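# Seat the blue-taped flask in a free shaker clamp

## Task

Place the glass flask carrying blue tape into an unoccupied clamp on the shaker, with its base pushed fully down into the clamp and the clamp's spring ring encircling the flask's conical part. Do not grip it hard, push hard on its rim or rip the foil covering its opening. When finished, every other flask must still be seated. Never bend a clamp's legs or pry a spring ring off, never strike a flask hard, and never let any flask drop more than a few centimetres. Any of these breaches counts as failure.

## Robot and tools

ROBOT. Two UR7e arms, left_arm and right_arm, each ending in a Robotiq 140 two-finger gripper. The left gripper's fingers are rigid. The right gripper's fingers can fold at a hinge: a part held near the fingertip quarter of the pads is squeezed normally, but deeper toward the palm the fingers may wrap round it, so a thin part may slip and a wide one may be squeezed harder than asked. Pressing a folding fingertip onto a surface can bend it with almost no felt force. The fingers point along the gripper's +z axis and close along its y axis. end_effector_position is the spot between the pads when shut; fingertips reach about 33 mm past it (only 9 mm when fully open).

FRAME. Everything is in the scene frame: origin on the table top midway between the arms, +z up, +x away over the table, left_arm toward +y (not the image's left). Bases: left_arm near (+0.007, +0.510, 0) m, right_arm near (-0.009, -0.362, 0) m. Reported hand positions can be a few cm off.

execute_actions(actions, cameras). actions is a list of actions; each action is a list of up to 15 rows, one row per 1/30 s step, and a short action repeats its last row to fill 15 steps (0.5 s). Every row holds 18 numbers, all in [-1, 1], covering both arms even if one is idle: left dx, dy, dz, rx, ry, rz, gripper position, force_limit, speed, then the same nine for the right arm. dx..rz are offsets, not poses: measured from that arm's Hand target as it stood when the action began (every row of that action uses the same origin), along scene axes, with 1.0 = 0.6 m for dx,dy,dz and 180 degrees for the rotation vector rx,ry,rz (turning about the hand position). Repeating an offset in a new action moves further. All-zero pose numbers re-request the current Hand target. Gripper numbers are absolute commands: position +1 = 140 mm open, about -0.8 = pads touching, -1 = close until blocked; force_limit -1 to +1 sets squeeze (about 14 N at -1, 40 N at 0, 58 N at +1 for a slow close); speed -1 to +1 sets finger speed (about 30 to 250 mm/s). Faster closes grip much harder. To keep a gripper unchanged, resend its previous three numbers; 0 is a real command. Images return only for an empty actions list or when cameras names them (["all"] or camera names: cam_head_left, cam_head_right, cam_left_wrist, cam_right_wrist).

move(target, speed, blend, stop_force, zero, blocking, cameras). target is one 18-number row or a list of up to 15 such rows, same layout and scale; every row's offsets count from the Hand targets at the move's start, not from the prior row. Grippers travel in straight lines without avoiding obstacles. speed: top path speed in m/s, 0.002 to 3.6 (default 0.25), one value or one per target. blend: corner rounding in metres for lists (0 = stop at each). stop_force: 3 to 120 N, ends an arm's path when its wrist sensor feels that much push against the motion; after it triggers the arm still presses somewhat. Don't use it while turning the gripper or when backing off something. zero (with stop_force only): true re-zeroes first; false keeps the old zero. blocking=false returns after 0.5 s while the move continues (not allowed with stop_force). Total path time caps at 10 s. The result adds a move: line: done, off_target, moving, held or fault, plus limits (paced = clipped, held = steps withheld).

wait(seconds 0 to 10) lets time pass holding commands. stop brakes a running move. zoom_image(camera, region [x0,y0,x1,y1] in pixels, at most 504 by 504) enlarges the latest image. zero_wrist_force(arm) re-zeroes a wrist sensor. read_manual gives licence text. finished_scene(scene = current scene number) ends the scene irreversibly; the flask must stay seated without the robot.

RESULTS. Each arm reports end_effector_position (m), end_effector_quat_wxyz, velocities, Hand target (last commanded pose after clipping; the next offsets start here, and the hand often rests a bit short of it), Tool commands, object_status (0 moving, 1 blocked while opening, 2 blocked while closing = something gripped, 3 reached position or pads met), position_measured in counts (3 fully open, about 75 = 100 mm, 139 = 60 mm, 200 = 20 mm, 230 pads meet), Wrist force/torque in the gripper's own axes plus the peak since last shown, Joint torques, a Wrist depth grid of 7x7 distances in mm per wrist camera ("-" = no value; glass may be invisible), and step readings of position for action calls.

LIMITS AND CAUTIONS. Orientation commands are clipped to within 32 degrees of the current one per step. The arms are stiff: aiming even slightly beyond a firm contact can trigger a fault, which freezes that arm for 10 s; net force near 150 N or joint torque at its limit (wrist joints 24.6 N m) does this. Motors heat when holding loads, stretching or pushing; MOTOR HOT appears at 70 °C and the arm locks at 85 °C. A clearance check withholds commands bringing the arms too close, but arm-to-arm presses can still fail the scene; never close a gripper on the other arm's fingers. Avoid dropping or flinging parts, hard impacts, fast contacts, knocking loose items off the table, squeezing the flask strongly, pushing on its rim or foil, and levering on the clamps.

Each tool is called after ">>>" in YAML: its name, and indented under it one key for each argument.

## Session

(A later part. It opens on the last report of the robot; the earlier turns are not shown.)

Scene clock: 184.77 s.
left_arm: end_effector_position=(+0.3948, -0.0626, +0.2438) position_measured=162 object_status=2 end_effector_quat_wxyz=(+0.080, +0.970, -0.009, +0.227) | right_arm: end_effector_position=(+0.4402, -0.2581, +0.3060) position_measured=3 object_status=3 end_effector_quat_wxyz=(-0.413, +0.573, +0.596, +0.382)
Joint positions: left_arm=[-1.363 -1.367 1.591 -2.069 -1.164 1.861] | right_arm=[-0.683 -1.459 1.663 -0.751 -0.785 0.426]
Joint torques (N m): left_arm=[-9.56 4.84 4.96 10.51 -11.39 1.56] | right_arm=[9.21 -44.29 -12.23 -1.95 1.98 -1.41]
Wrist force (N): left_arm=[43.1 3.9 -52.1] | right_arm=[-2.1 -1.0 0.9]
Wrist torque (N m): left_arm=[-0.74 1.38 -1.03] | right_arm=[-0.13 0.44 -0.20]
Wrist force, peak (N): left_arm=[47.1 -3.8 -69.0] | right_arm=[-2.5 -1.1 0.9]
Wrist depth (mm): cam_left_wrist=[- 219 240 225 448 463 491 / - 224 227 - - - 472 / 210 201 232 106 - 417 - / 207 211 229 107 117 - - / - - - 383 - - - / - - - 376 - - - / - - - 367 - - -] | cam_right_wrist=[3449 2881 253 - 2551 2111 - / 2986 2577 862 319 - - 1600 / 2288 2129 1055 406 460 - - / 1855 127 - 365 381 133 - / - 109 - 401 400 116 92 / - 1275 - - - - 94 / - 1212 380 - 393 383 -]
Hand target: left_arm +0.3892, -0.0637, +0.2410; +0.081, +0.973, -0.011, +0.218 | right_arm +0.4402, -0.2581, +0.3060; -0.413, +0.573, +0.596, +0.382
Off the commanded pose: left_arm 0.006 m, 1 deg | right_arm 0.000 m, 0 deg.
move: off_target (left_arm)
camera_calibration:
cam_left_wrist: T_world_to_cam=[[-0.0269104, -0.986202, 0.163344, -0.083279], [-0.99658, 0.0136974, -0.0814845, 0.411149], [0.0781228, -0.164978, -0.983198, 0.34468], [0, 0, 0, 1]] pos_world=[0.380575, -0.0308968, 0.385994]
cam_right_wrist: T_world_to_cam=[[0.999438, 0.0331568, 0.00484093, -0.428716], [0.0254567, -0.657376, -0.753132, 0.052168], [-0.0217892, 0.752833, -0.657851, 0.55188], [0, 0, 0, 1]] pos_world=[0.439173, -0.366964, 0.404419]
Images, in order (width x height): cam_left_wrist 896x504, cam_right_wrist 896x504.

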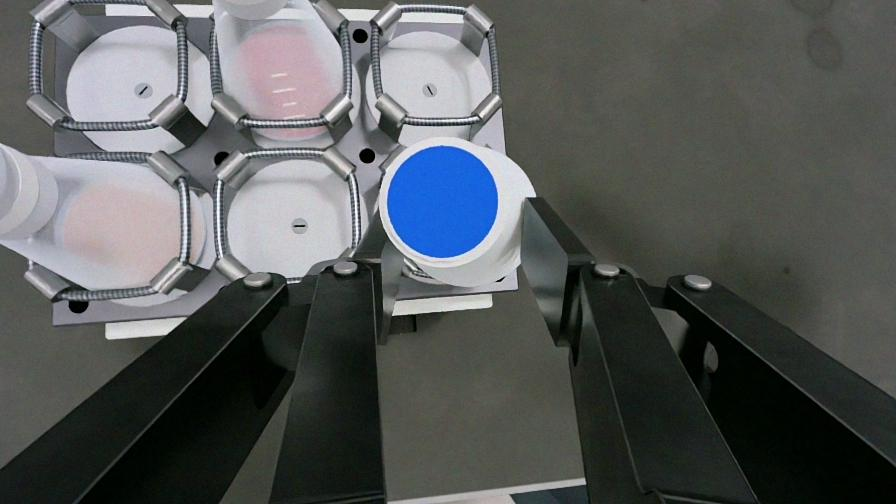

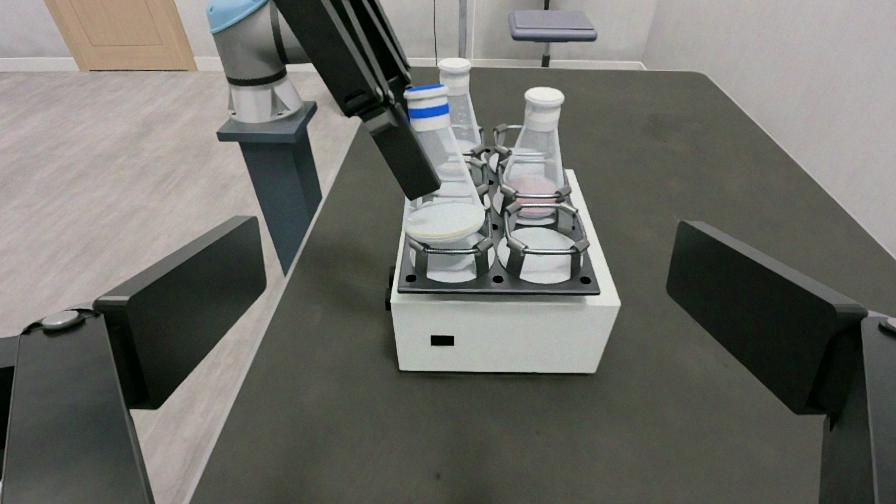

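>>> move:
  target: [0.0095,0,0.04,0,0,0,-1,-0.1,-1,0,0,0,0,0,0,1,1,1]
  speed: 0.1
  cameras: ["cam_left_wrist","cam_right_wrist"]

>>> zoom_image:
  camera: "cam_right_wrist"
  region: [340, 60, 560, 300]

Scene clock: 187.93 s.
left_arm: end_effector_position=(+0.3950, -0.0636, +0.2650) position_measured=162 object_status=2 end_effector_quat_wxyz=(+0.081, +0.973, -0.010, +0.218) | right_arm: end_effector_position=(+0.4402, -0.2581, +0.3060) position_measured=3 object_status=3 end_effector_quat_wxyz=(-0.413, +0.573, +0.596, +0.382)
Joint positions: left_arm=[-1.353 -1.372 1.535 -2.009 -1.186 1.871] | right_arm=[-0.683 -1.459 1.663 -0.751 -0.785 0.426]
Joint torques (N m): left_arm=[-6.96 -32.46 -18 -5.5 0.3 -1.48] | right_arm=[9.77 -45.46 -10.96 -2.04 1.38 -1.58]
Wrist force (N): left_arm=[-5.9 1.6 1.7] | right_arm=[-2.3 -0.9 0.7]
Wrist torque (N m): left_arm=[0.55 1.16 -0.28] | right_arm=[-0.11 0.49 -0.20]
Wrist force, peak (N): left_arm=[42.6 4.0 -51.4] | right_arm=[-2.4 -1.2 0.8]
Wrist depth (mm): cam_left_wrist=[224 215 - 257 448 454 - / - 217 244 - - - - / 207 230 255 106 - - 474 / - 231 247 107 121 453 468 / - - - - - 94 465 / - - - - - - - / - - - - - - -] | cam_right_wrist=[3710 2881 252 433 2814 - 1449 / 3099 2605 862 298 - - - / 2246 2206 - 412 462 708 - / 1913 127 - 377 374 133 - / - 109 - 405 389 116 92 / - 1256 - 449 453 - 94 / - 1098 - 387 - - -]
Hand target: left_arm +0.3949, -0.0637, +0.2650; +0.081, +0.973, -0.011, +0.218 | right_arm +0.4402, -0.2581, +0.3060; -0.413, +0.573, +0.596, +0.382
Off the commanded pose: left_arm 0.000 m, 0 deg | right_arm 0.000 m, 0 deg.
move: done
camera_calibration:
cam_left_wrist: T_world_to_cam=[[-0.0289821, -0.985925, 0.164657, -0.0872018], [-0.997878, 0.0189284, -0.062303, 0.408899], [0.0583094, -0.166113, -0.984381, 0.373445], [0, 0, 0, 1]] pos_world=[0.383729, -0.0316801, 0.407447]
cam_right_wrist: T_world_to_cam=[[0.999438, 0.0331568, 0.00484093, -0.428716], [0.0254567, -0.657376, -0.753132, 0.052168], [-0.0217892, 0.752833, -0.657851, 0.55188], [0, 0, 0, 1]] pos_world=[0.439173, -0.366964, 0.404419]
Images, in order (width x height): cam_left_wrist 896x504, cam_right_wrist 896x504.

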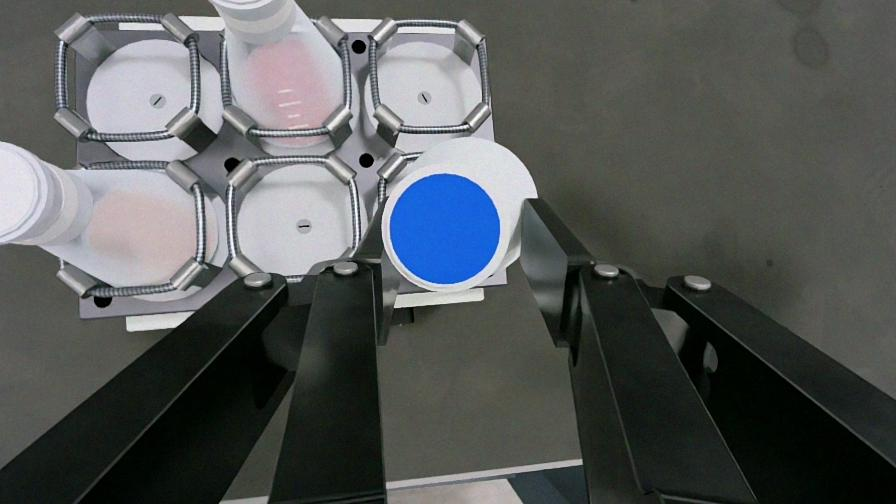

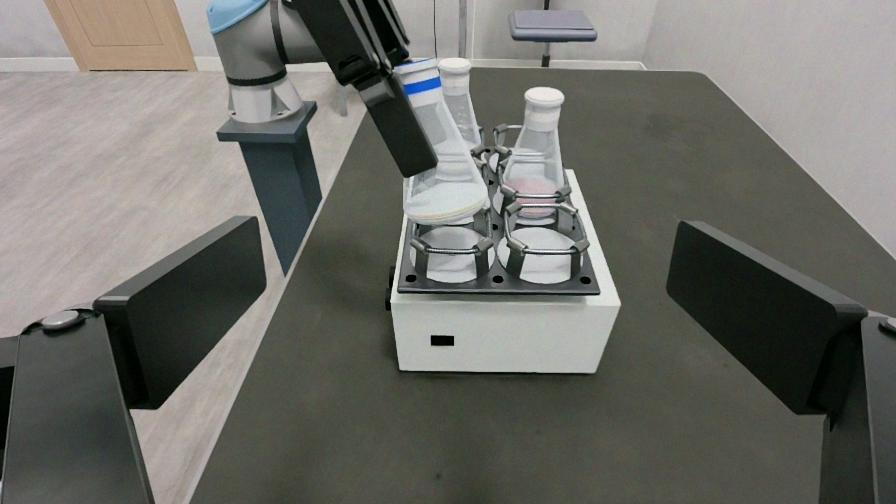

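Scaled by 2.100 from the camera's 896x504 image, which has a finer 1280x720 frame.

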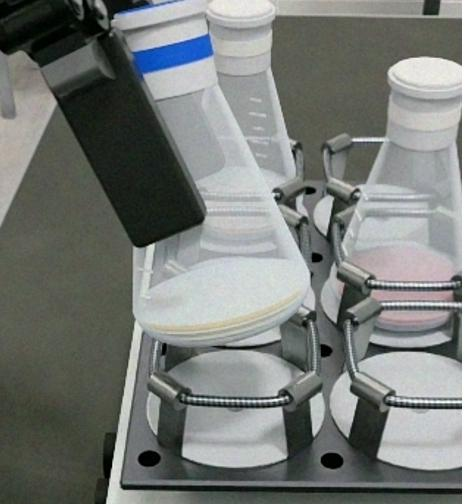

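>>> move:
  target:
    - [-0.005,-0.005,-0.02,0,0,0,-1,-0.1,-1,0,0,0,0,0,0,1,1,1]
    - [-0.005,-0.005,-0.0433,0,0,0,-1,-0.1,-1,0,0,0,0,0,0,1,1,1]
  speed: 0.04
  blend: 0.002
  stop_force: 25
  cameras: ["cam_left_wrist","cam_right_wrist"]

>>> zoom_image:
  camera: "cam_right_wrist"
  region: [340, 60, 560, 300]

>>> zoom_image:
  camera: "cam_left_wrist"
  region: [300, 80, 640, 330]

Scene clock: 191.33 s.
left_arm: end_effector_position=(+0.3919, -0.0668, +0.2484) position_measured=162 object_status=2 end_effector_quat_wxyz=(+0.081, +0.973, -0.010, +0.218) | right_arm: end_effector_position=(+0.4402, -0.2581, +0.3060) position_measured=3 object_status=3 end_effector_quat_wxyz=(-0.413, +0.573, +0.596, +0.382)
Joint positions: left_arm=[-1.36 -1.362 1.565 -2.047 -1.184 1.864] | right_arm=[-0.683 -1.459 1.663 -0.751 -0.785 0.426]
Joint torques (N m): left_arm=[2.47 -18.71 -6.06 -1.18 -1.57 1.1] | right_arm=[10.16 -45.22 -12.4 -1.91 1.07 -1.29]
Wrist force (N): left_arm=[8.9 2.2 -17.7] | right_arm=[-2.0 -0.6 0.9]
Wrist torque (N m): left_arm=[0.25 1.34 -0.33] | right_arm=[-0.07 0.41 -0.20]
Wrist force, peak (N): left_arm=[26.4 2.9 -40.2] | right_arm=[-2.5 -0.9 1.0]
Wrist depth (mm): cam_left_wrist=[- 204 221 - - - 486 / - 227 233 - - - 513 / 211 215 - 106 - 426 460 / 209 213 232 107 116 442 - / - - - - - - 437 / - - - - - - - / - - - 378 - - -] | cam_right_wrist=[3023 3023 252 3222 2814 2111 - / 3023 2633 295 313 - - - / 2206 2167 - 387 454 - - / 1869 122 - 366 363 133 - / - 109 - 415 392 116 92 / - 1269 - 452 - 436 94 / - - - 394 - 394 -]
Hand target: left_arm +0.3919, -0.0668, +0.2484; +0.081, +0.973, -0.010, +0.218 (not the last commanded pose) | right_arm +0.4402, -0.2581, +0.3060; -0.413, +0.573, +0.596, +0.382
Off the commanded pose: left_arm 0.009 m, 0 deg | right_arm 0.000 m, 0 deg.
move: contact (left_arm); path passed 1 of 2 targets
camera_calibration:
cam_left_wrist: T_world_to_cam=[[-0.0291036, -0.985907, 0.164742, -0.0876992], [-0.997868, 0.0190262, -0.0624221, 0.404878], [0.058408, -0.166208, -0.984359, 0.356704], [0, 0, 0, 1]] pos_world=[0.380629, -0.0348796, 0.390846]
cam_right_wrist: T_world_to_cam=[[0.999438, 0.0331568, 0.00484093, -0.428716], [0.0254567, -0.657376, -0.753132, 0.052168], [-0.0217892, 0.752833, -0.657851, 0.55188], [0, 0, 0, 1]] pos_world=[0.439173, -0.366964, 0.404419]
Images, in order (width x height): cam_left_wrist 896x504, cam_right_wrist 896x504.

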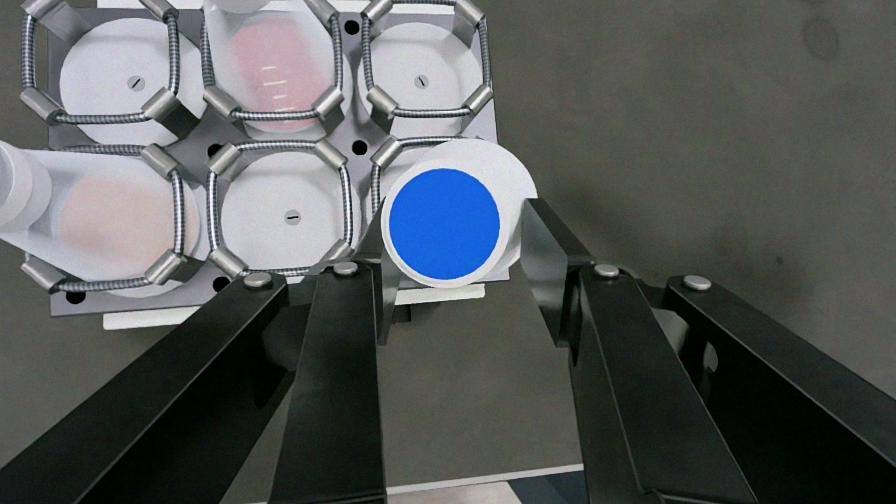

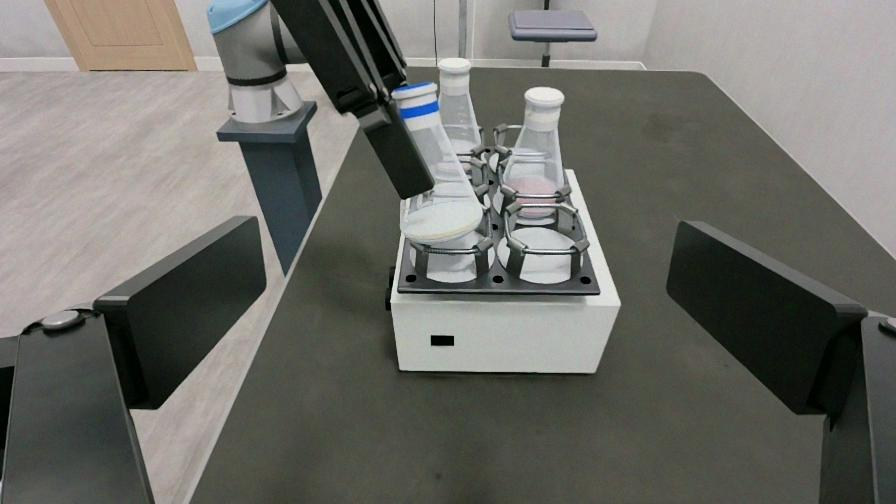

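Scaled by 2.100 from the camera's 896x504 image, which has a finer 1280x720 frame.

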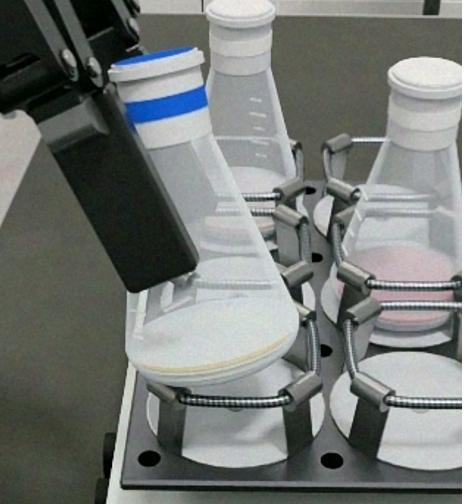

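Scaled by 1.482 from the camera's 896x504 image, which has a finer 1280x720 frame.

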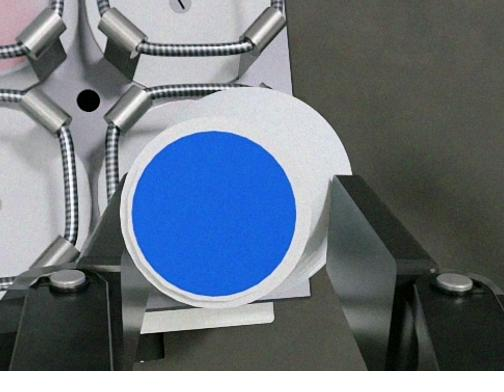

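>>> move:
  target:
    - [0.015,0.0155,0.018,0,0,0,-1,-0.1,-1,0,0,0,0,0,0,1,1,1]
    - [0.015,0.0155,-0.025,0,0,0,-1,-0.1,-1,0,0,0,0,0,0,1,1,1]
  speed: [0.06,0.03]
  blend: 0.001
  stop_force: 25
  cameras: ["cam_left_wrist","cam_right_wrist"]

>>> zoom_image:
  camera: "cam_right_wrist"
  region: [340, 60, 560, 300]

>>> zoom_image:
  camera: "cam_left_wrist"
  region: [300, 80, 640, 330]

Scene clock: 196.67 s.
left_arm: end_effector_position=(+0.4009, -0.0575, +0.2334) position_measured=162 object_status=2 end_effector_quat_wxyz=(+0.081, +0.973, -0.010, +0.218) | right_arm: end_effector_position=(+0.4402, -0.2581, +0.3060) position_measured=3 object_status=3 end_effector_quat_wxyz=(-0.413, +0.573, +0.596, +0.382)
Joint positions: left_arm=[-1.341 -1.363 1.608 -2.096 -1.189 1.884] | right_arm=[-0.683 -1.459 1.663 -0.751 -0.785 0.426]
Joint torques (N m): left_arm=[4.01 -16.32 -15.17 3.5 -1.2 0.76] | right_arm=[9.47 -44.84 -11.59 -1.92 0.29 -1.49]
Wrist force (N): left_arm=[-0.4 9.7 -23.5] | right_arm=[-2.1 -0.9 0.9]
Wrist torque (N m): left_arm=[-0.18 1.33 -0.16] | right_arm=[-0.13 0.45 -0.20]
Wrist force, peak (N): left_arm=[-1.1 7.5 -34.2] | right_arm=[-2.5 -1.1 1.0]
Wrist depth (mm): cam_left_wrist=[211 213 217 216 405 430 - / - 189 200 207 - 430 454 / 196 203 219 199 405 - - / 197 198 218 107 121 419 - / - - - - - 94 - / - - - - - - - / - - - - - - -] | cam_right_wrist=[3099 3061 270 3354 2782 - 1493 / 2814 2691 856 318 - - 1243 / 2148 2206 - 404 454 - 1415 / 1814 127 - 370 377 133 603 / - 109 - 403 398 116 92 / - 1224 436 - 435 444 94 / - 1200 - 387 378 - -]
Hand target: left_arm +0.4009, -0.0575, +0.2334; +0.081, +0.973, -0.010, +0.218 | right_arm +0.4402, -0.2581, +0.3060; -0.413, +0.573, +0.596, +0.382
Off the commanded pose: left_arm 0.000 m, 0 deg | right_arm 0.000 m, 0 deg.
move: done
camera_calibration:
cam_left_wrist: T_world_to_cam=[[-0.0291036, -0.985907, 0.164742, -0.0757972], [-0.997868, 0.0190262, -0.0624221, 0.412746], [0.058408, -0.166208, -0.984359, 0.342959], [0, 0, 0, 1]] pos_world=[0.389629, -0.0255796, 0.375846]
cam_right_wrist: T_world_to_cam=[[0.999438, 0.0331568, 0.00484093, -0.428716], [0.0254567, -0.657376, -0.753132, 0.052168], [-0.0217892, 0.752833, -0.657851, 0.55188], [0, 0, 0, 1]] pos_world=[0.439173, -0.366964, 0.404419]
Images, in order (width x height): cam_left_wrist 896x504, cam_right_wrist 896x504.

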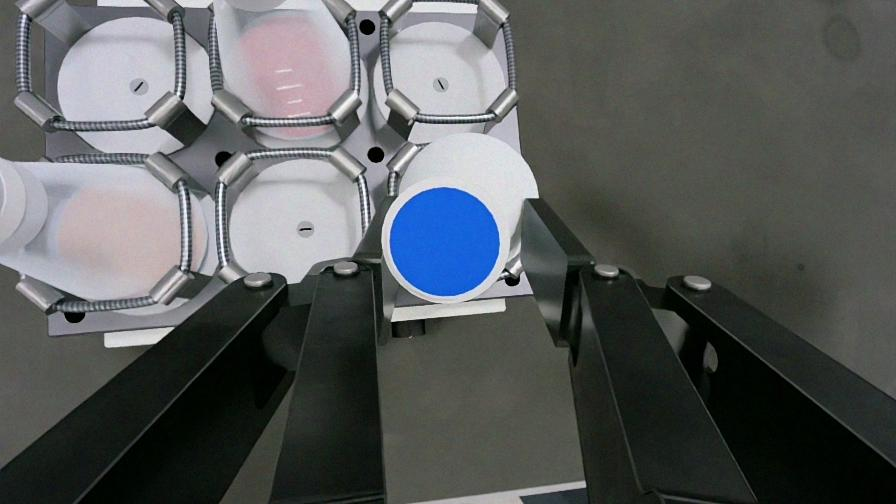

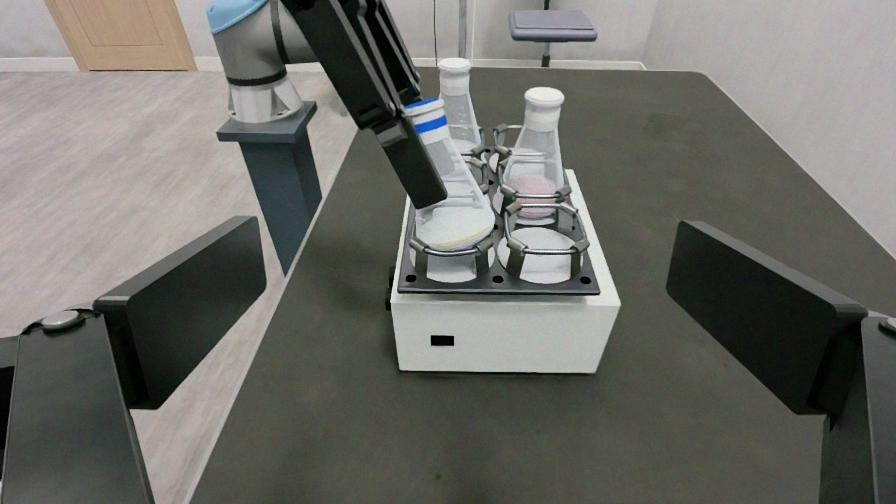

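Scaled by 2.100 from the camera's 896x504 image, which has a finer 1280x720 frame.

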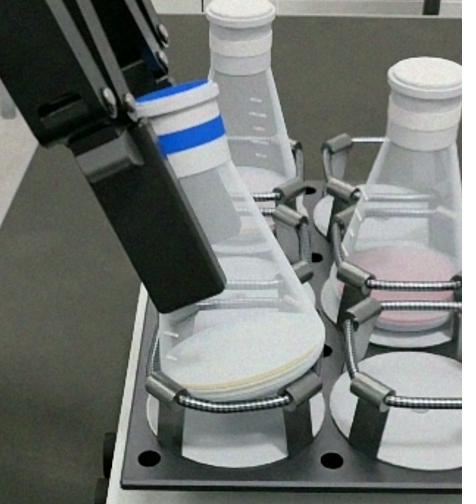

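Scaled by 1.482 from the camera's 896x504 image, which has a finer 1280x720 frame.

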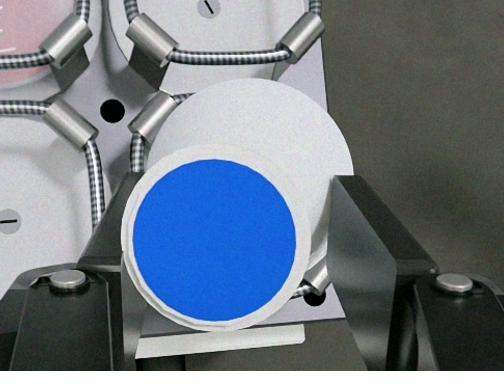

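>>> move:
  target: [0,-0.0190,-0.007,0.0556,0,0,-1,-0.1,-1,0,0,0,0,0,0,1,1,1]
  speed: 0.05
  cameras: ["cam_left_wrist","cam_right_wrist"]

>>> zoom_image:
  camera: "cam_right_wrist"
  region: [340, 60, 560, 300]

>>> zoom_image:
  camera: "cam_left_wrist"
  region: [300, 80, 640, 330]

Scene clock: 200.93 s.
left_arm: end_effector_position=(+0.4008, -0.0690, +0.2292) position_measured=162 object_status=2 end_effector_quat_wxyz=(-0.004, +0.976, -0.029, +0.216) | right_arm: end_effector_position=(+0.4402, -0.2581, +0.3060) position_measured=3 object_status=3 end_effector_quat_wxyz=(-0.413, +0.573, +0.596, +0.382)
Joint positions: left_arm=[-1.364 -1.251 1.417 -1.841 -1.146 1.868] | right_arm=[-0.683 -1.459 1.663 -0.751 -0.785 0.426]
Joint torques (N m): left_arm=[9.35 -1.54 2.77 -5.86 -1.68 0.1] | right_arm=[9.28 -45.53 -10.65 -2.15 -0.18 -1.46]
Wrist force (N): left_arm=[-12.5 -23.4 -76.2] | right_arm=[-2.3 -1.0 0.9]
Wrist torque (N m): left_arm=[1.02 2.04 -0.63] | right_arm=[-0.14 0.47 -0.20]
Wrist force, peak (N): left_arm=[1.6 -28.6 -116.6] | right_arm=[-2.6 -1.0 1.1]
Wrist depth (mm): cam_left_wrist=[208 207 - - - - - / - 203 226 201 - 378 - / - 204 221 105 - 369 - / 372 220 229 107 116 365 - / - - - - - 94 - / - - - - - - - / - - - - - - -] | cam_right_wrist=[3139 3099 238 2424 2605 2473 - / 2881 2633 266 326 - 976 - / 2186 2332 - 402 451 - 1262 / 1724 127 - 366 363 133 - / - 109 - 401 404 116 92 / - 1282 444 - 453 - 94 / - 1166 - - 394 - -]
Hand target: left_arm +0.4009, -0.0689, +0.2292; -0.004, +0.976, -0.029, +0.216 | right_arm +0.4402, -0.2581, +0.3060; -0.413, +0.573, +0.596, +0.382
Off the commanded pose: left_arm 0.000 m, 0 deg | right_arm 0.000 m, 0 deg.
move: done
camera_calibration:
cam_left_wrist: T_world_to_cam=[[-0.0290939, -0.999535, -0.00910153, -0.04744], [-0.997863, 0.0295758, -0.0582656, 0.412387], [0.0585077, 0.0073869, -0.99826, 0.352043], [0, 0, 0, 1]] pos_world=[0.389528, -0.0622151, 0.375027]
cam_right_wrist: T_world_to_cam=[[0.999438, 0.0331568, 0.00484093, -0.428716], [0.0254567, -0.657376, -0.753132, 0.052168], [-0.0217892, 0.752833, -0.657851, 0.55188], [0, 0, 0, 1]] pos_world=[0.439173, -0.366964, 0.404419]
Images, in order (width x height): cam_left_wrist 896x504, cam_right_wrist 896x504.

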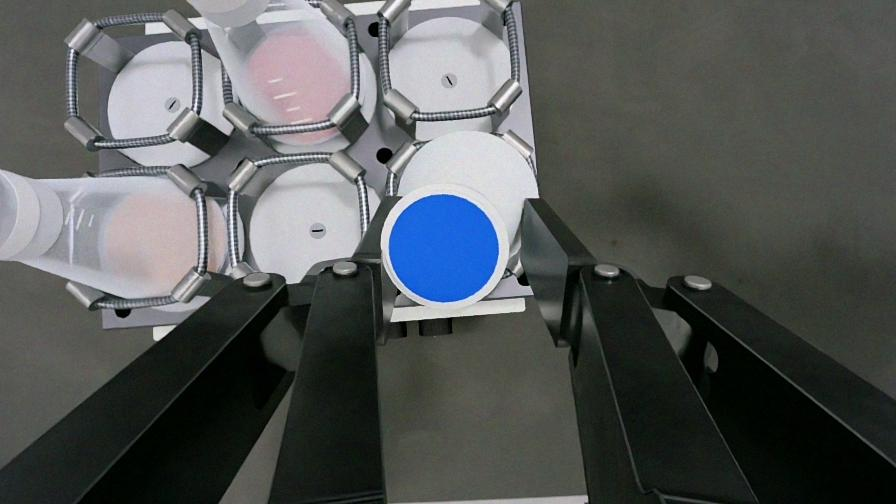

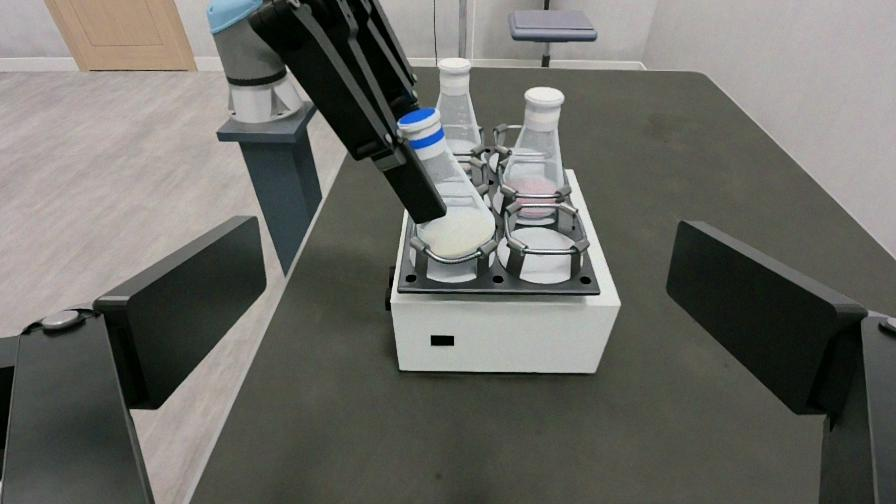

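Scaled by 2.100 from the camera's 896x504 image, which has a finer 1280x720 frame.

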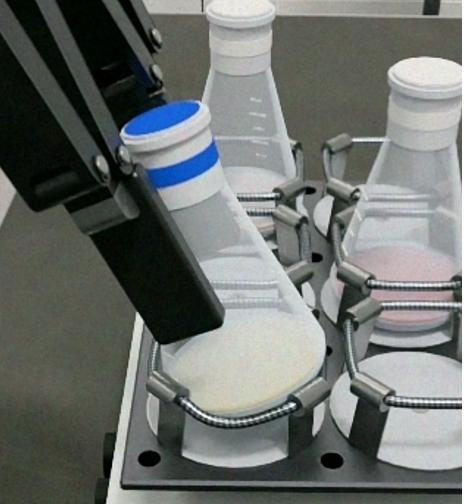

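Scaled by 1.482 from the camera's 896x504 image, which has a finer 1280x720 frame.

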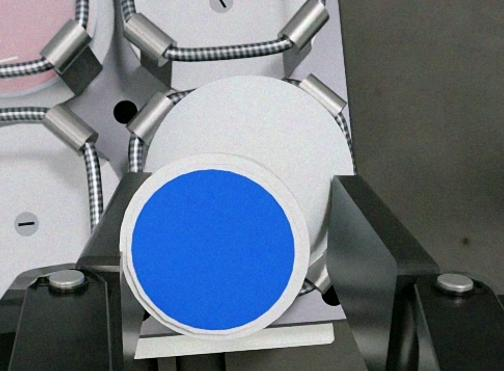

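>>> move:
  target:
    - [0,-0.0035,0,0,0,0.035,-1,-0.1,-1,0,0,0,0,0,0,1,1,1]
    - [0,0.0035,0,0,0,-0.035,-1,-0.1,-1,0,0,0,0,0,0,1,1,1]
    - [0,0,0,0,0,0,-1,-0.1,-1,0,0,0,0,0,0,1,1,1]
  speed: 0.1
  blend: 0.001
  cameras: ["cam_left_wrist","cam_right_wrist"]

>>> zoom_image:
  camera: "cam_right_wrist"
  region: [340, 60, 560, 300]

Scene clock: 205.37 s.
left_arm: end_effector_position=(+0.4009, -0.0689, +0.2292) position_measured=162 object_status=2 end_effector_quat_wxyz=(-0.004, +0.976, -0.030, +0.216) | right_arm: end_effector_position=(+0.4402, -0.2581, +0.3060) position_measured=3 object_status=3 end_effector_quat_wxyz=(-0.413, +0.573, +0.596, +0.382)
Joint positions: left_arm=[-1.364 -1.251 1.417 -1.841 -1.147 1.868] | right_arm=[-0.683 -1.459 1.663 -0.751 -0.785 0.426]
Joint torques (N m): left_arm=[-1.49 -44.53 -22.61 -6.58 -0.59 -1.65] | right_arm=[10.53 -44.73 -12.03 -1.85 -0.83 -1.52]
Wrist force (N): left_arm=[-6.6 -5.7 -1.0] | right_arm=[-1.9 -0.8 0.9]
Wrist torque (N m): left_arm=[0.50 0.89 0.36] | right_arm=[-0.10 0.41 -0.20]
Wrist force, peak (N): left_arm=[-12.3 -23.6 -76.2] | right_arm=[-2.5 -1.1 0.9]
Wrist depth (mm): cam_left_wrist=[227 209 - - 383 386 - / - 215 222 205 - - - / - 200 231 107 365 - - / - 220 229 108 116 369 - / 368 - - - 114 - - / - - - 350 - - - / - - - 364 - - -] | cam_right_wrist=[3099 2950 238 2782 2633 - - / 2986 2661 266 333 1079 - - / 2075 2075 - 402 524 - - / 1841 127 1074 374 409 132 - / - 109 - 400 396 116 92 / - 1309 436 - 446 - 94 / - 1118 405 397 - - -]
Hand target: left_arm +0.4009, -0.0689, +0.2292; -0.004, +0.976, -0.029, +0.216 | right_arm +0.4402, -0.2581, +0.3060; -0.413, +0.573, +0.596, +0.382
Off the commanded pose: left_arm 0.000 m, 0 deg | right_arm 0.000 m, 0 deg.
move: done
camera_calibration:
cam_left_wrist: T_world_to_cam=[[-0.0292858, -0.999529, -0.00921576, -0.0474217], [-0.997857, 0.029774, -0.0582611, 0.412399], [0.058508, 0.00748979, -0.998259, 0.35205], [0, 0, 0, 1]] pos_world=[0.389529, -0.0623149, 0.375027]
cam_right_wrist: T_world_to_cam=[[0.999438, 0.0331568, 0.00484093, -0.428716], [0.0254567, -0.657376, -0.753132, 0.052168], [-0.0217892, 0.752833, -0.657851, 0.55188], [0, 0, 0, 1]] pos_world=[0.439173, -0.366964, 0.404419]
Images, in order (width x height): cam_left_wrist 896x504, cam_right_wrist 896x504.

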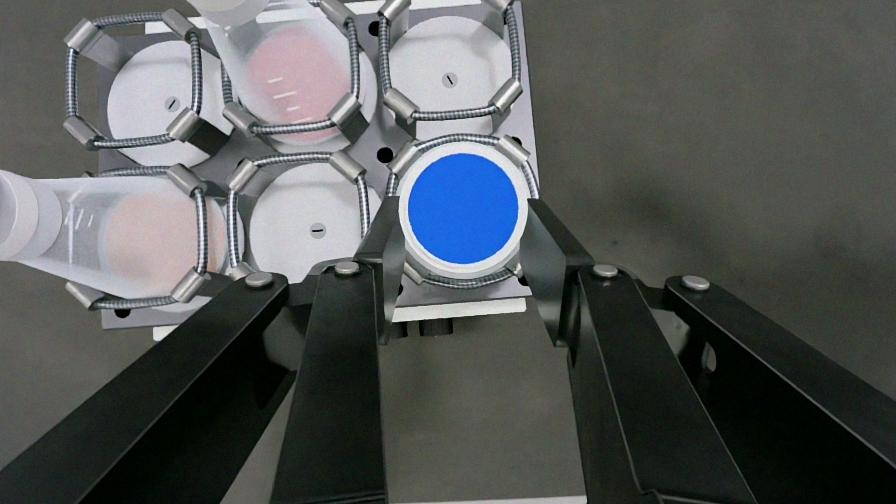

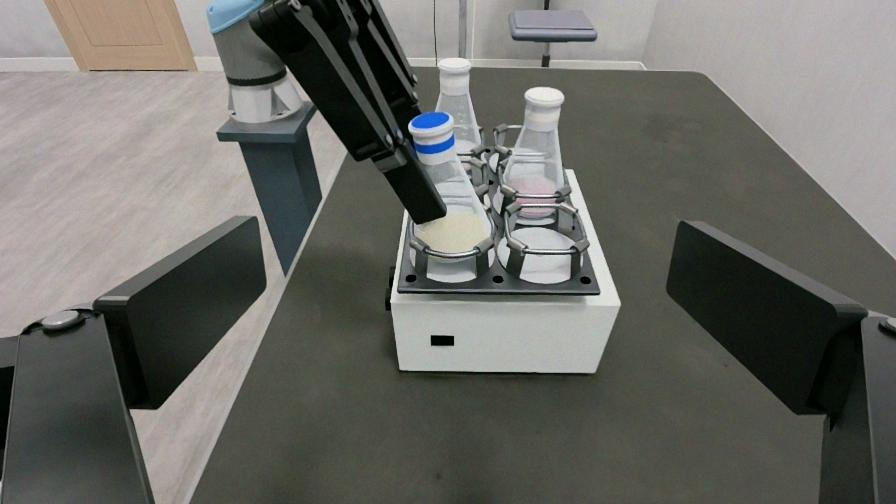

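Scaled by 2.100 from the camera's 896x504 image, which has a finer 1280x720 frame.

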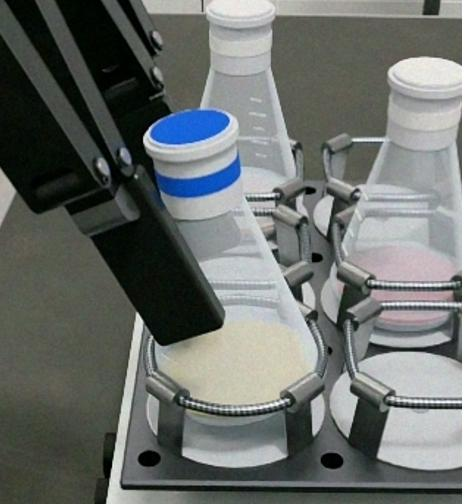

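>>> move:
  target: [0.008,-0.003,-0.006,0.012,0.03,0,-1,-0.1,-1,0,0,0,0,0,0,1,1,1]
  speed: 0.03
  cameras: ["cam_left_wrist","cam_right_wrist"]

>>> zoom_image:
  camera: "cam_right_wrist"
  region: [340, 60, 560, 300]

>>> zoom_image:
  camera: "cam_left_wrist"
  region: [300, 80, 640, 330]

Scene clock: 209.00 s.
left_arm: end_effector_position=(+0.4058, -0.0706, +0.2256) position_measured=162 object_status=2 end_effector_quat_wxyz=(-0.021, +0.985, -0.034, +0.169) end_effector_velocity=(+0.001, +0.001, -0.001) end_effector_angular_velocity=(+0.000, -0.004, +0.002) | right_arm: end_effector_position=(+0.4402, -0.2581, +0.3060) position_measured=3 object_status=3 end_effector_quat_wxyz=(-0.413, +0.573, +0.596, +0.382)
Joint positions: left_arm=[-1.319 -1.194 1.309 -1.745 -1.233 1.909] | right_arm=[-0.683 -1.459 1.663 -0.751 -0.785 0.426]
Joint velocities: left_arm=[0 -0.003 0.007 -0.005 0.004 -0.002] | right_arm=[within noise]
Joint torques (N m): left_arm=[-10.22 -46.81 -15.16 -3.49 2.08 -1.31] | right_arm=[9.81 -45.24 -12.29 -2.08 -1.05 -1.57]
Wrist force (N): left_arm=[-1.2 5.1 -0.3] | right_arm=[-2.1 -0.9 0.8]
Wrist torque (N m): left_arm=[0.31 0.72 -0.39] | right_arm=[-0.12 0.44 -0.20]
Wrist force, peak (N): left_arm=[-7.0 -6.4 -16.9] | right_arm=[-2.5 -1.3 0.8]
Wrist depth (mm): cam_left_wrist=[200 198 - - - 344 - / 201 199 226 218 - - - / - 194 226 107 358 - - / - 218 227 108 121 - - / - - - 359 114 94 355 / - - - - - - - / - - - 1157 - - -] | cam_right_wrist=[3180 844 229 324 2310 2401 - / 2950 2633 260 309 - - - / 2186 1943 - 383 460 - - / 1913 127 - 377 368 133 - / - 109 - 403 397 123 92 / - 1282 - 444 436 415 94 / - 1083 - 391 389 - -]
Hand target: left_arm +0.4057, -0.0707, +0.2256; -0.021, +0.985, -0.034, +0.169 | right_arm +0.4402, -0.2581, +0.3060; -0.413, +0.573, +0.596, +0.382
Off the commanded pose: left_arm 0.000 m, 0 deg | right_arm 0.000 m, 0 deg.
move: done
camera_calibration:
cam_left_wrist: T_world_to_cam=[[-0.0314788, -0.998528, -0.0441679, -0.040039], [-0.998855, 0.0298353, 0.0373881, 0.395989], [-0.0360153, 0.0452942, -0.998324, 0.389153], [0, 0, 0, 1]] pos_world=[0.408291, -0.0694209, 0.371927]
cam_right_wrist: T_world_to_cam=[[0.999438, 0.0331568, 0.00484093, -0.428716], [0.0254567, -0.657376, -0.753132, 0.052168], [-0.0217892, 0.752833, -0.657851, 0.55188], [0, 0, 0, 1]] pos_world=[0.439173, -0.366964, 0.404419]
Images, in order (width x height): cam_left_wrist 896x504, cam_right_wrist 896x504.

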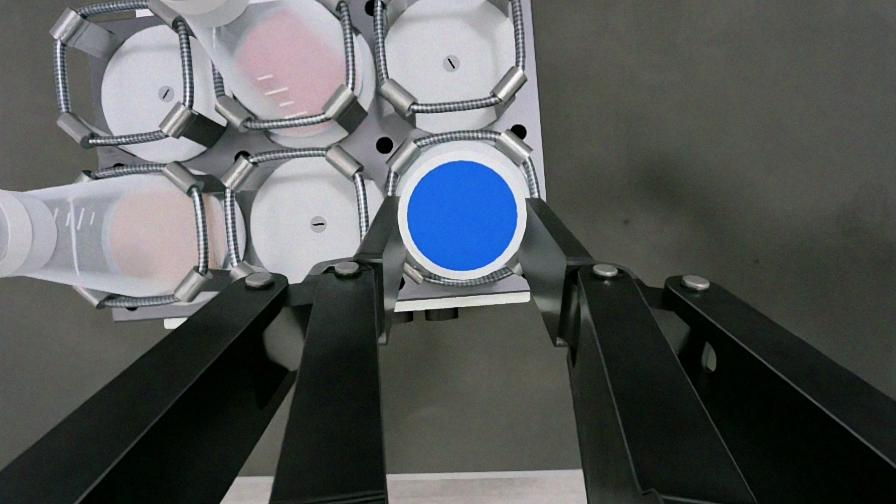

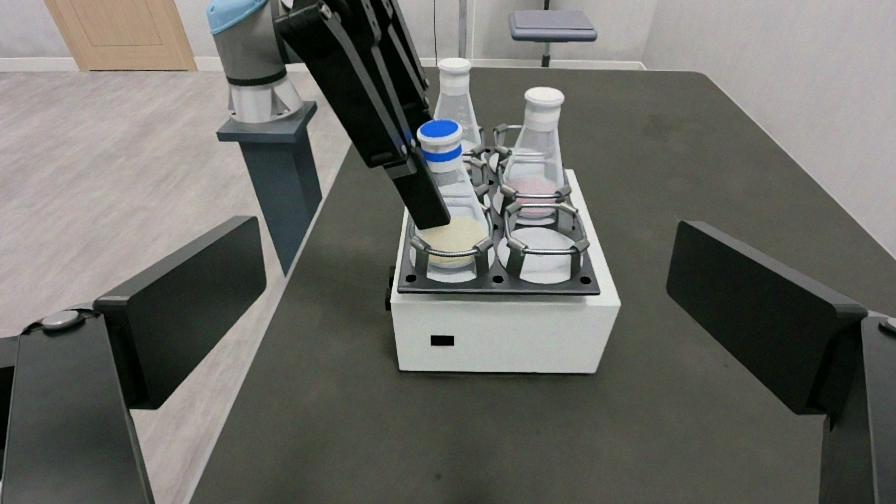

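Scaled by 2.100 from the camera's 896x504 image, which has a finer 1280x720 frame.

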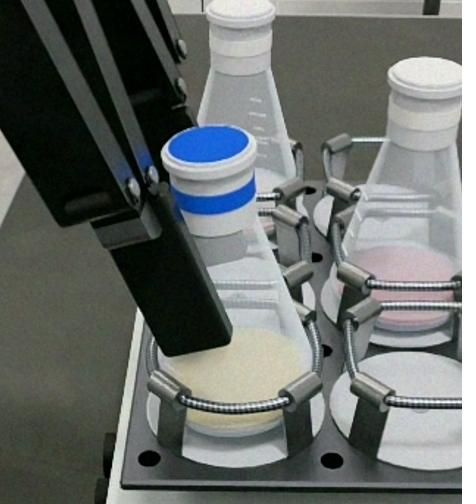

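Scaled by 1.482 from the camera's 896x504 image, which has a finer 1280x720 frame.

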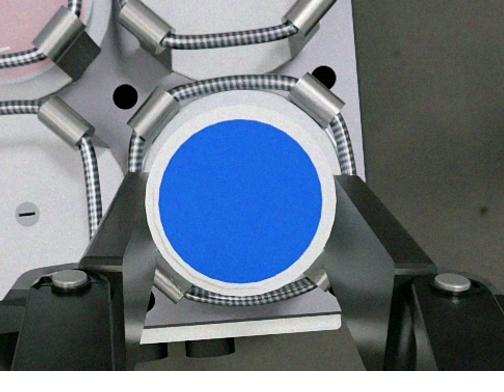

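>>> zoom_image:
  camera: "cam_right_wrist"
  region: [390, 190, 520, 300]

>>> zoom_image:
  camera: "cam_right_wrist"
  region: [470, 130, 600, 240]

Scaled by 3.877 from the camera's 896x504 image, which has a finer 1280x720 frame.

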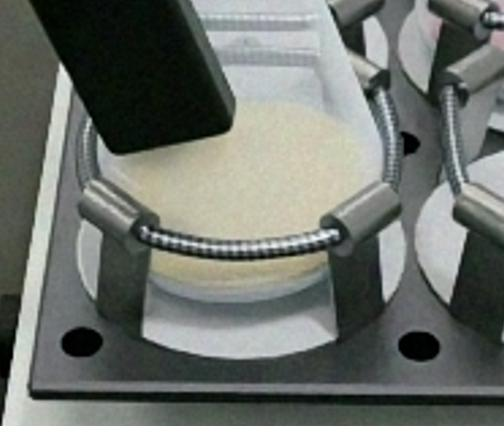

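Scaled by 3.877 from the camera's 896x504 image, which has a finer 1280x720 frame.

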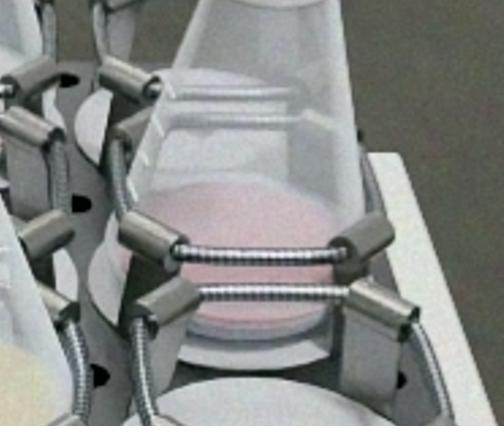

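>>> move:
  target:
    - [0.002,-0.001,-0.006,0,0.01,0.028,-1,-0.1,-1,0,0,0,0,0,0,1,1,1]
    - [0.004,0.002,-0.0125,0,0.015,-0.028,-1,-0.1,-1,0,0,0,0,0,0,1,1,1]
    - [0.004,0,-0.0125,0,0.015,0,-1,-0.1,-1,0,0,0,0,0,0,1,1,1]
  speed: 0.06
  blend: 0.001
  cameras: ["cam_left_wrist","cam_right_wrist"]

>>> zoom_image:
  camera: "cam_right_wrist"
  region: [390, 190, 520, 300]

Scene clock: 215.37 s.
left_arm: end_effector_position=(+0.4087, -0.0705, +0.2183) position_measured=162 object_status=2 end_effector_quat_wxyz=(-0.021, +0.988, -0.034, +0.147) | right_arm: end_effector_position=(+0.4402, -0.2581, +0.3060) position_measured=3 object_status=3 end_effector_quat_wxyz=(-0.413, +0.573, +0.596, +0.382)
Joint positions: left_arm=[-1.295 -1.175 1.288 -1.738 -1.277 1.931] | right_arm=[-0.683 -1.459 1.663 -0.751 -0.785 0.426]
Joint torques (N m): left_arm=[-26.34 -1.6 15.77 4.74 -11.47 1.6] | right_arm=[9.11 -44.55 -11.8 -1.93 -1.04 -1.36]
Wrist force (N): left_arm=[41.4 -7.6 -59.4] | right_arm=[-2.2 -1.0 0.7]
Wrist torque (N m): left_arm=[0.69 1.33 -0.53] | right_arm=[-0.14 0.45 -0.20]
Wrist force, peak (N): left_arm=[42.7 3.2 -61.1] | right_arm=[-2.6 -0.7 1.0]
Wrist depth (mm): cam_left_wrist=[214 186 - 211 - - - / - 186 209 184 327 - - / - 203 219 106 176 - - / - 214 130 107 121 - 346 / - - - - 115 94 - / - - - - - - - / - - - 371 - - -] | cam_right_wrist=[3180 2950 233 2915 3549 1943 - / 2721 2721 839 316 - - - / 2226 2288 - 367 451 - - / 1841 127 573 377 368 133 - / - 109 555 403 386 116 92 / - 1262 - 457 - - 94 / - 1237 - 396 - - -]
Hand target: left_arm +0.4081, -0.0707, +0.2181; -0.020, +0.988, -0.034, +0.146 | right_arm +0.4402, -0.2581, +0.3060; -0.413, +0.573, +0.596, +0.382
Off the commanded pose: left_arm 0.001 m, 0 deg | right_arm 0.000 m, 0 deg.
move: done
camera_calibration:
cam_left_wrist: T_world_to_cam=[[-0.033365, -0.998508, -0.0432162, -0.039633], [-0.996173, 0.0297298, 0.0821873, 0.388346], [-0.0807799, 0.0457931, -0.995679, 0.399694], [0, 0, 0, 1]] pos_world=[0.417825, -0.0694226, 0.364337]
cam_right_wrist: T_world_to_cam=[[0.999438, 0.0331568, 0.00484093, -0.428716], [0.0254567, -0.657376, -0.753132, 0.052168], [-0.0217892, 0.752833, -0.657851, 0.55188], [0, 0, 0, 1]] pos_world=[0.439173, -0.366964, 0.404419]
Images, in order (width x height): cam_left_wrist 896x504, cam_right_wrist 896x504.

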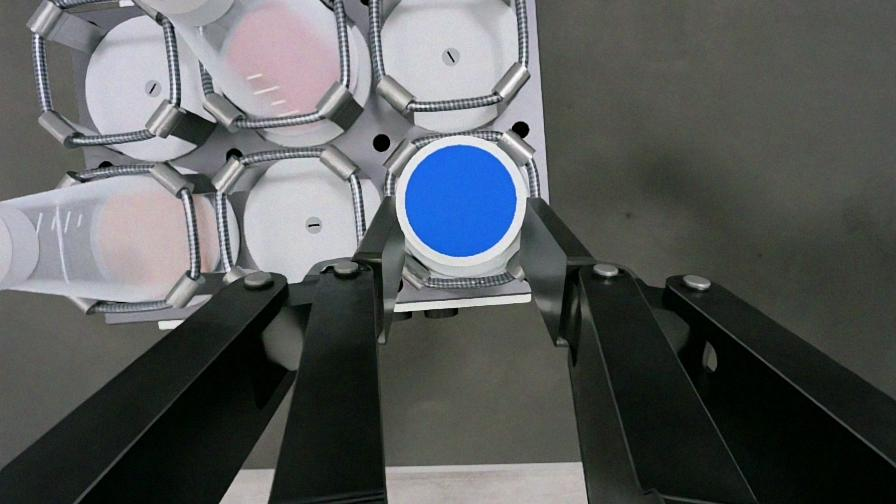

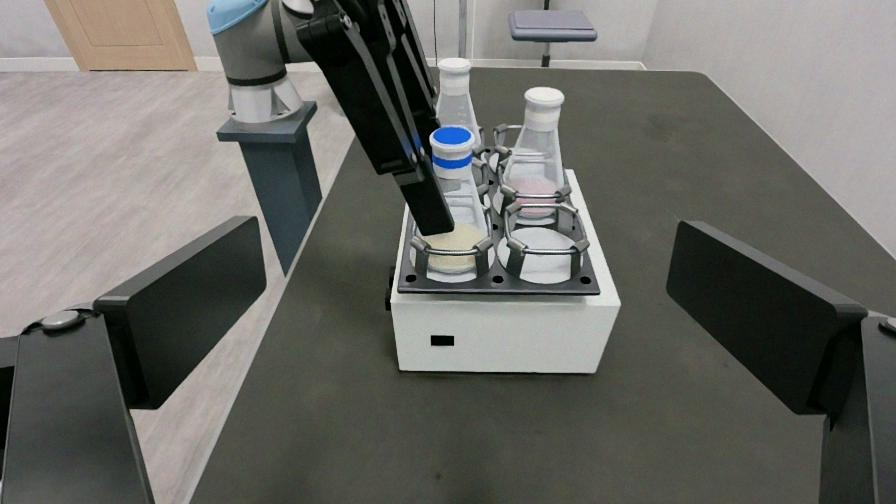

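Scaled by 3.877 from the camera's 896x504 image, which has a finer 1280x720 frame.

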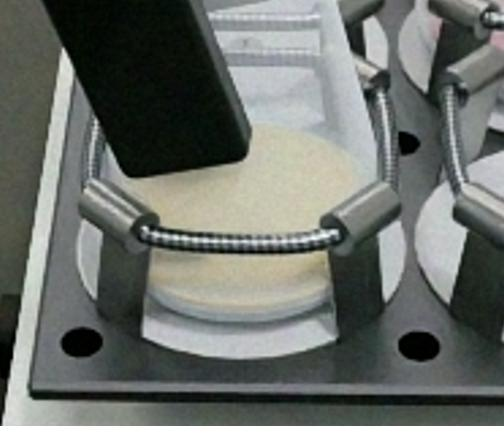

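>>> move:
  target: [0,0,0.004,0,0,0,-1,-0.1,-1,0,0,0,0,0,0,1,1,1]
  speed: 0.05
  cameras: ["cam_left_wrist","cam_right_wrist"]

>>> zoom_image:
  camera: "cam_right_wrist"
  region: [390, 190, 520, 300]

Scene clock: 217.47 s.
left_arm: end_effector_position=(+0.4080, -0.0707, +0.2204) position_measured=162 object_status=2 end_effector_quat_wxyz=(-0.021, +0.988, -0.034, +0.146) | right_arm: end_effector_position=(+0.4402, -0.2581, +0.3060) position_measured=3 object_status=3 end_effector_quat_wxyz=(-0.413, +0.573, +0.596, +0.382)
Joint positions: left_arm=[-1.295 -1.176 1.283 -1.732 -1.28 1.931] | right_arm=[-0.683 -1.459 1.663 -0.751 -0.785 0.426]
Joint torques (N m): left_arm=[-16.4 -37.55 -22.27 -1.5 -0.41 -0.78] | right_arm=[8.91 -45.69 -12.43 -1.94 -1.02 -1.43]
Wrist force (N): left_arm=[6.3 2.4 -8.2] | right_arm=[-2.2 -1.3 0.6]
Wrist torque (N m): left_arm=[0.49 0.89 -0.45] | right_arm=[-0.20 0.47 -0.20]
Wrist force, peak (N): left_arm=[41.4 -8.1 -59.7] | right_arm=[-2.6 -1.0 0.7]
Wrist depth (mm): cam_left_wrist=[- 184 - - 343 337 - / - 193 218 213 - 343 - / - 206 220 106 - - - / - - 221 107 138 - 332 / - - - - 114 94 - / - - - 372 - - - / - - - 372 - - -] | cam_right_wrist=[3139 2950 233 2721 2226 - 1530 / 2814 2633 259 313 995 - - / 2167 2310 979 330 466 - - / 1814 127 - 364 377 133 - / - 109 - 401 400 124 92 / - 1296 - - - 429 94 / - 401 390 - 389 - -]
Hand target: left_arm +0.4081, -0.0707, +0.2205; -0.020, +0.988, -0.034, +0.146 | right_arm +0.4402, -0.2581, +0.3060; -0.413, +0.573, +0.596, +0.382
Off the commanded pose: left_arm 0.000 m, 0 deg | right_arm 0.000 m, 0 deg.
move: done
camera_calibration:
cam_left_wrist: T_world_to_cam=[[-0.0336341, -0.99852, -0.0427283, -0.0397207], [-0.995984, 0.029938, 0.084379, 0.386917], [-0.082975, 0.0453947, -0.995517, 0.402592], [0, 0, 0, 1]] pos_world=[0.417432, -0.0695209, 0.366442]
cam_right_wrist: T_world_to_cam=[[0.999438, 0.0331568, 0.00484093, -0.428716], [0.0254567, -0.657376, -0.753132, 0.052168], [-0.0217892, 0.752833, -0.657851, 0.55188], [0, 0, 0, 1]] pos_world=[0.439173, -0.366964, 0.404419]
Images, in order (width x height): cam_left_wrist 896x504, cam_right_wrist 896x504.

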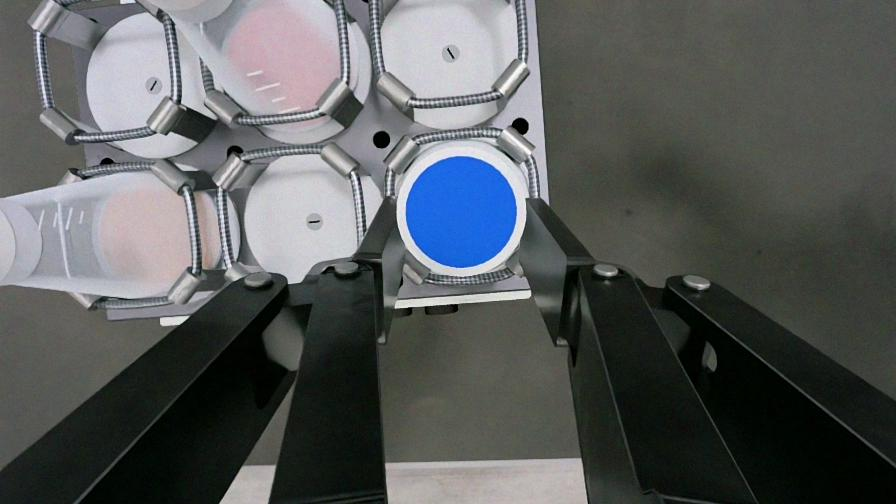

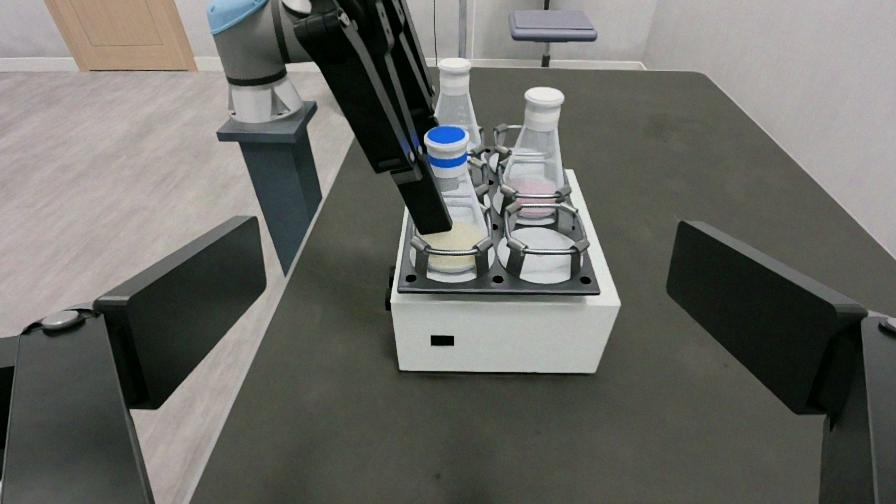

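Scaled by 3.877 from the camera's 896x504 image, which has a finer 1280x720 frame.

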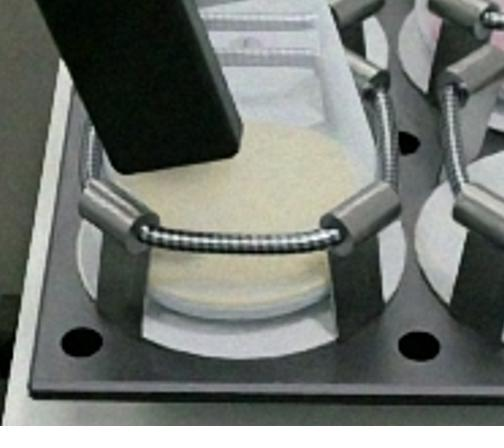

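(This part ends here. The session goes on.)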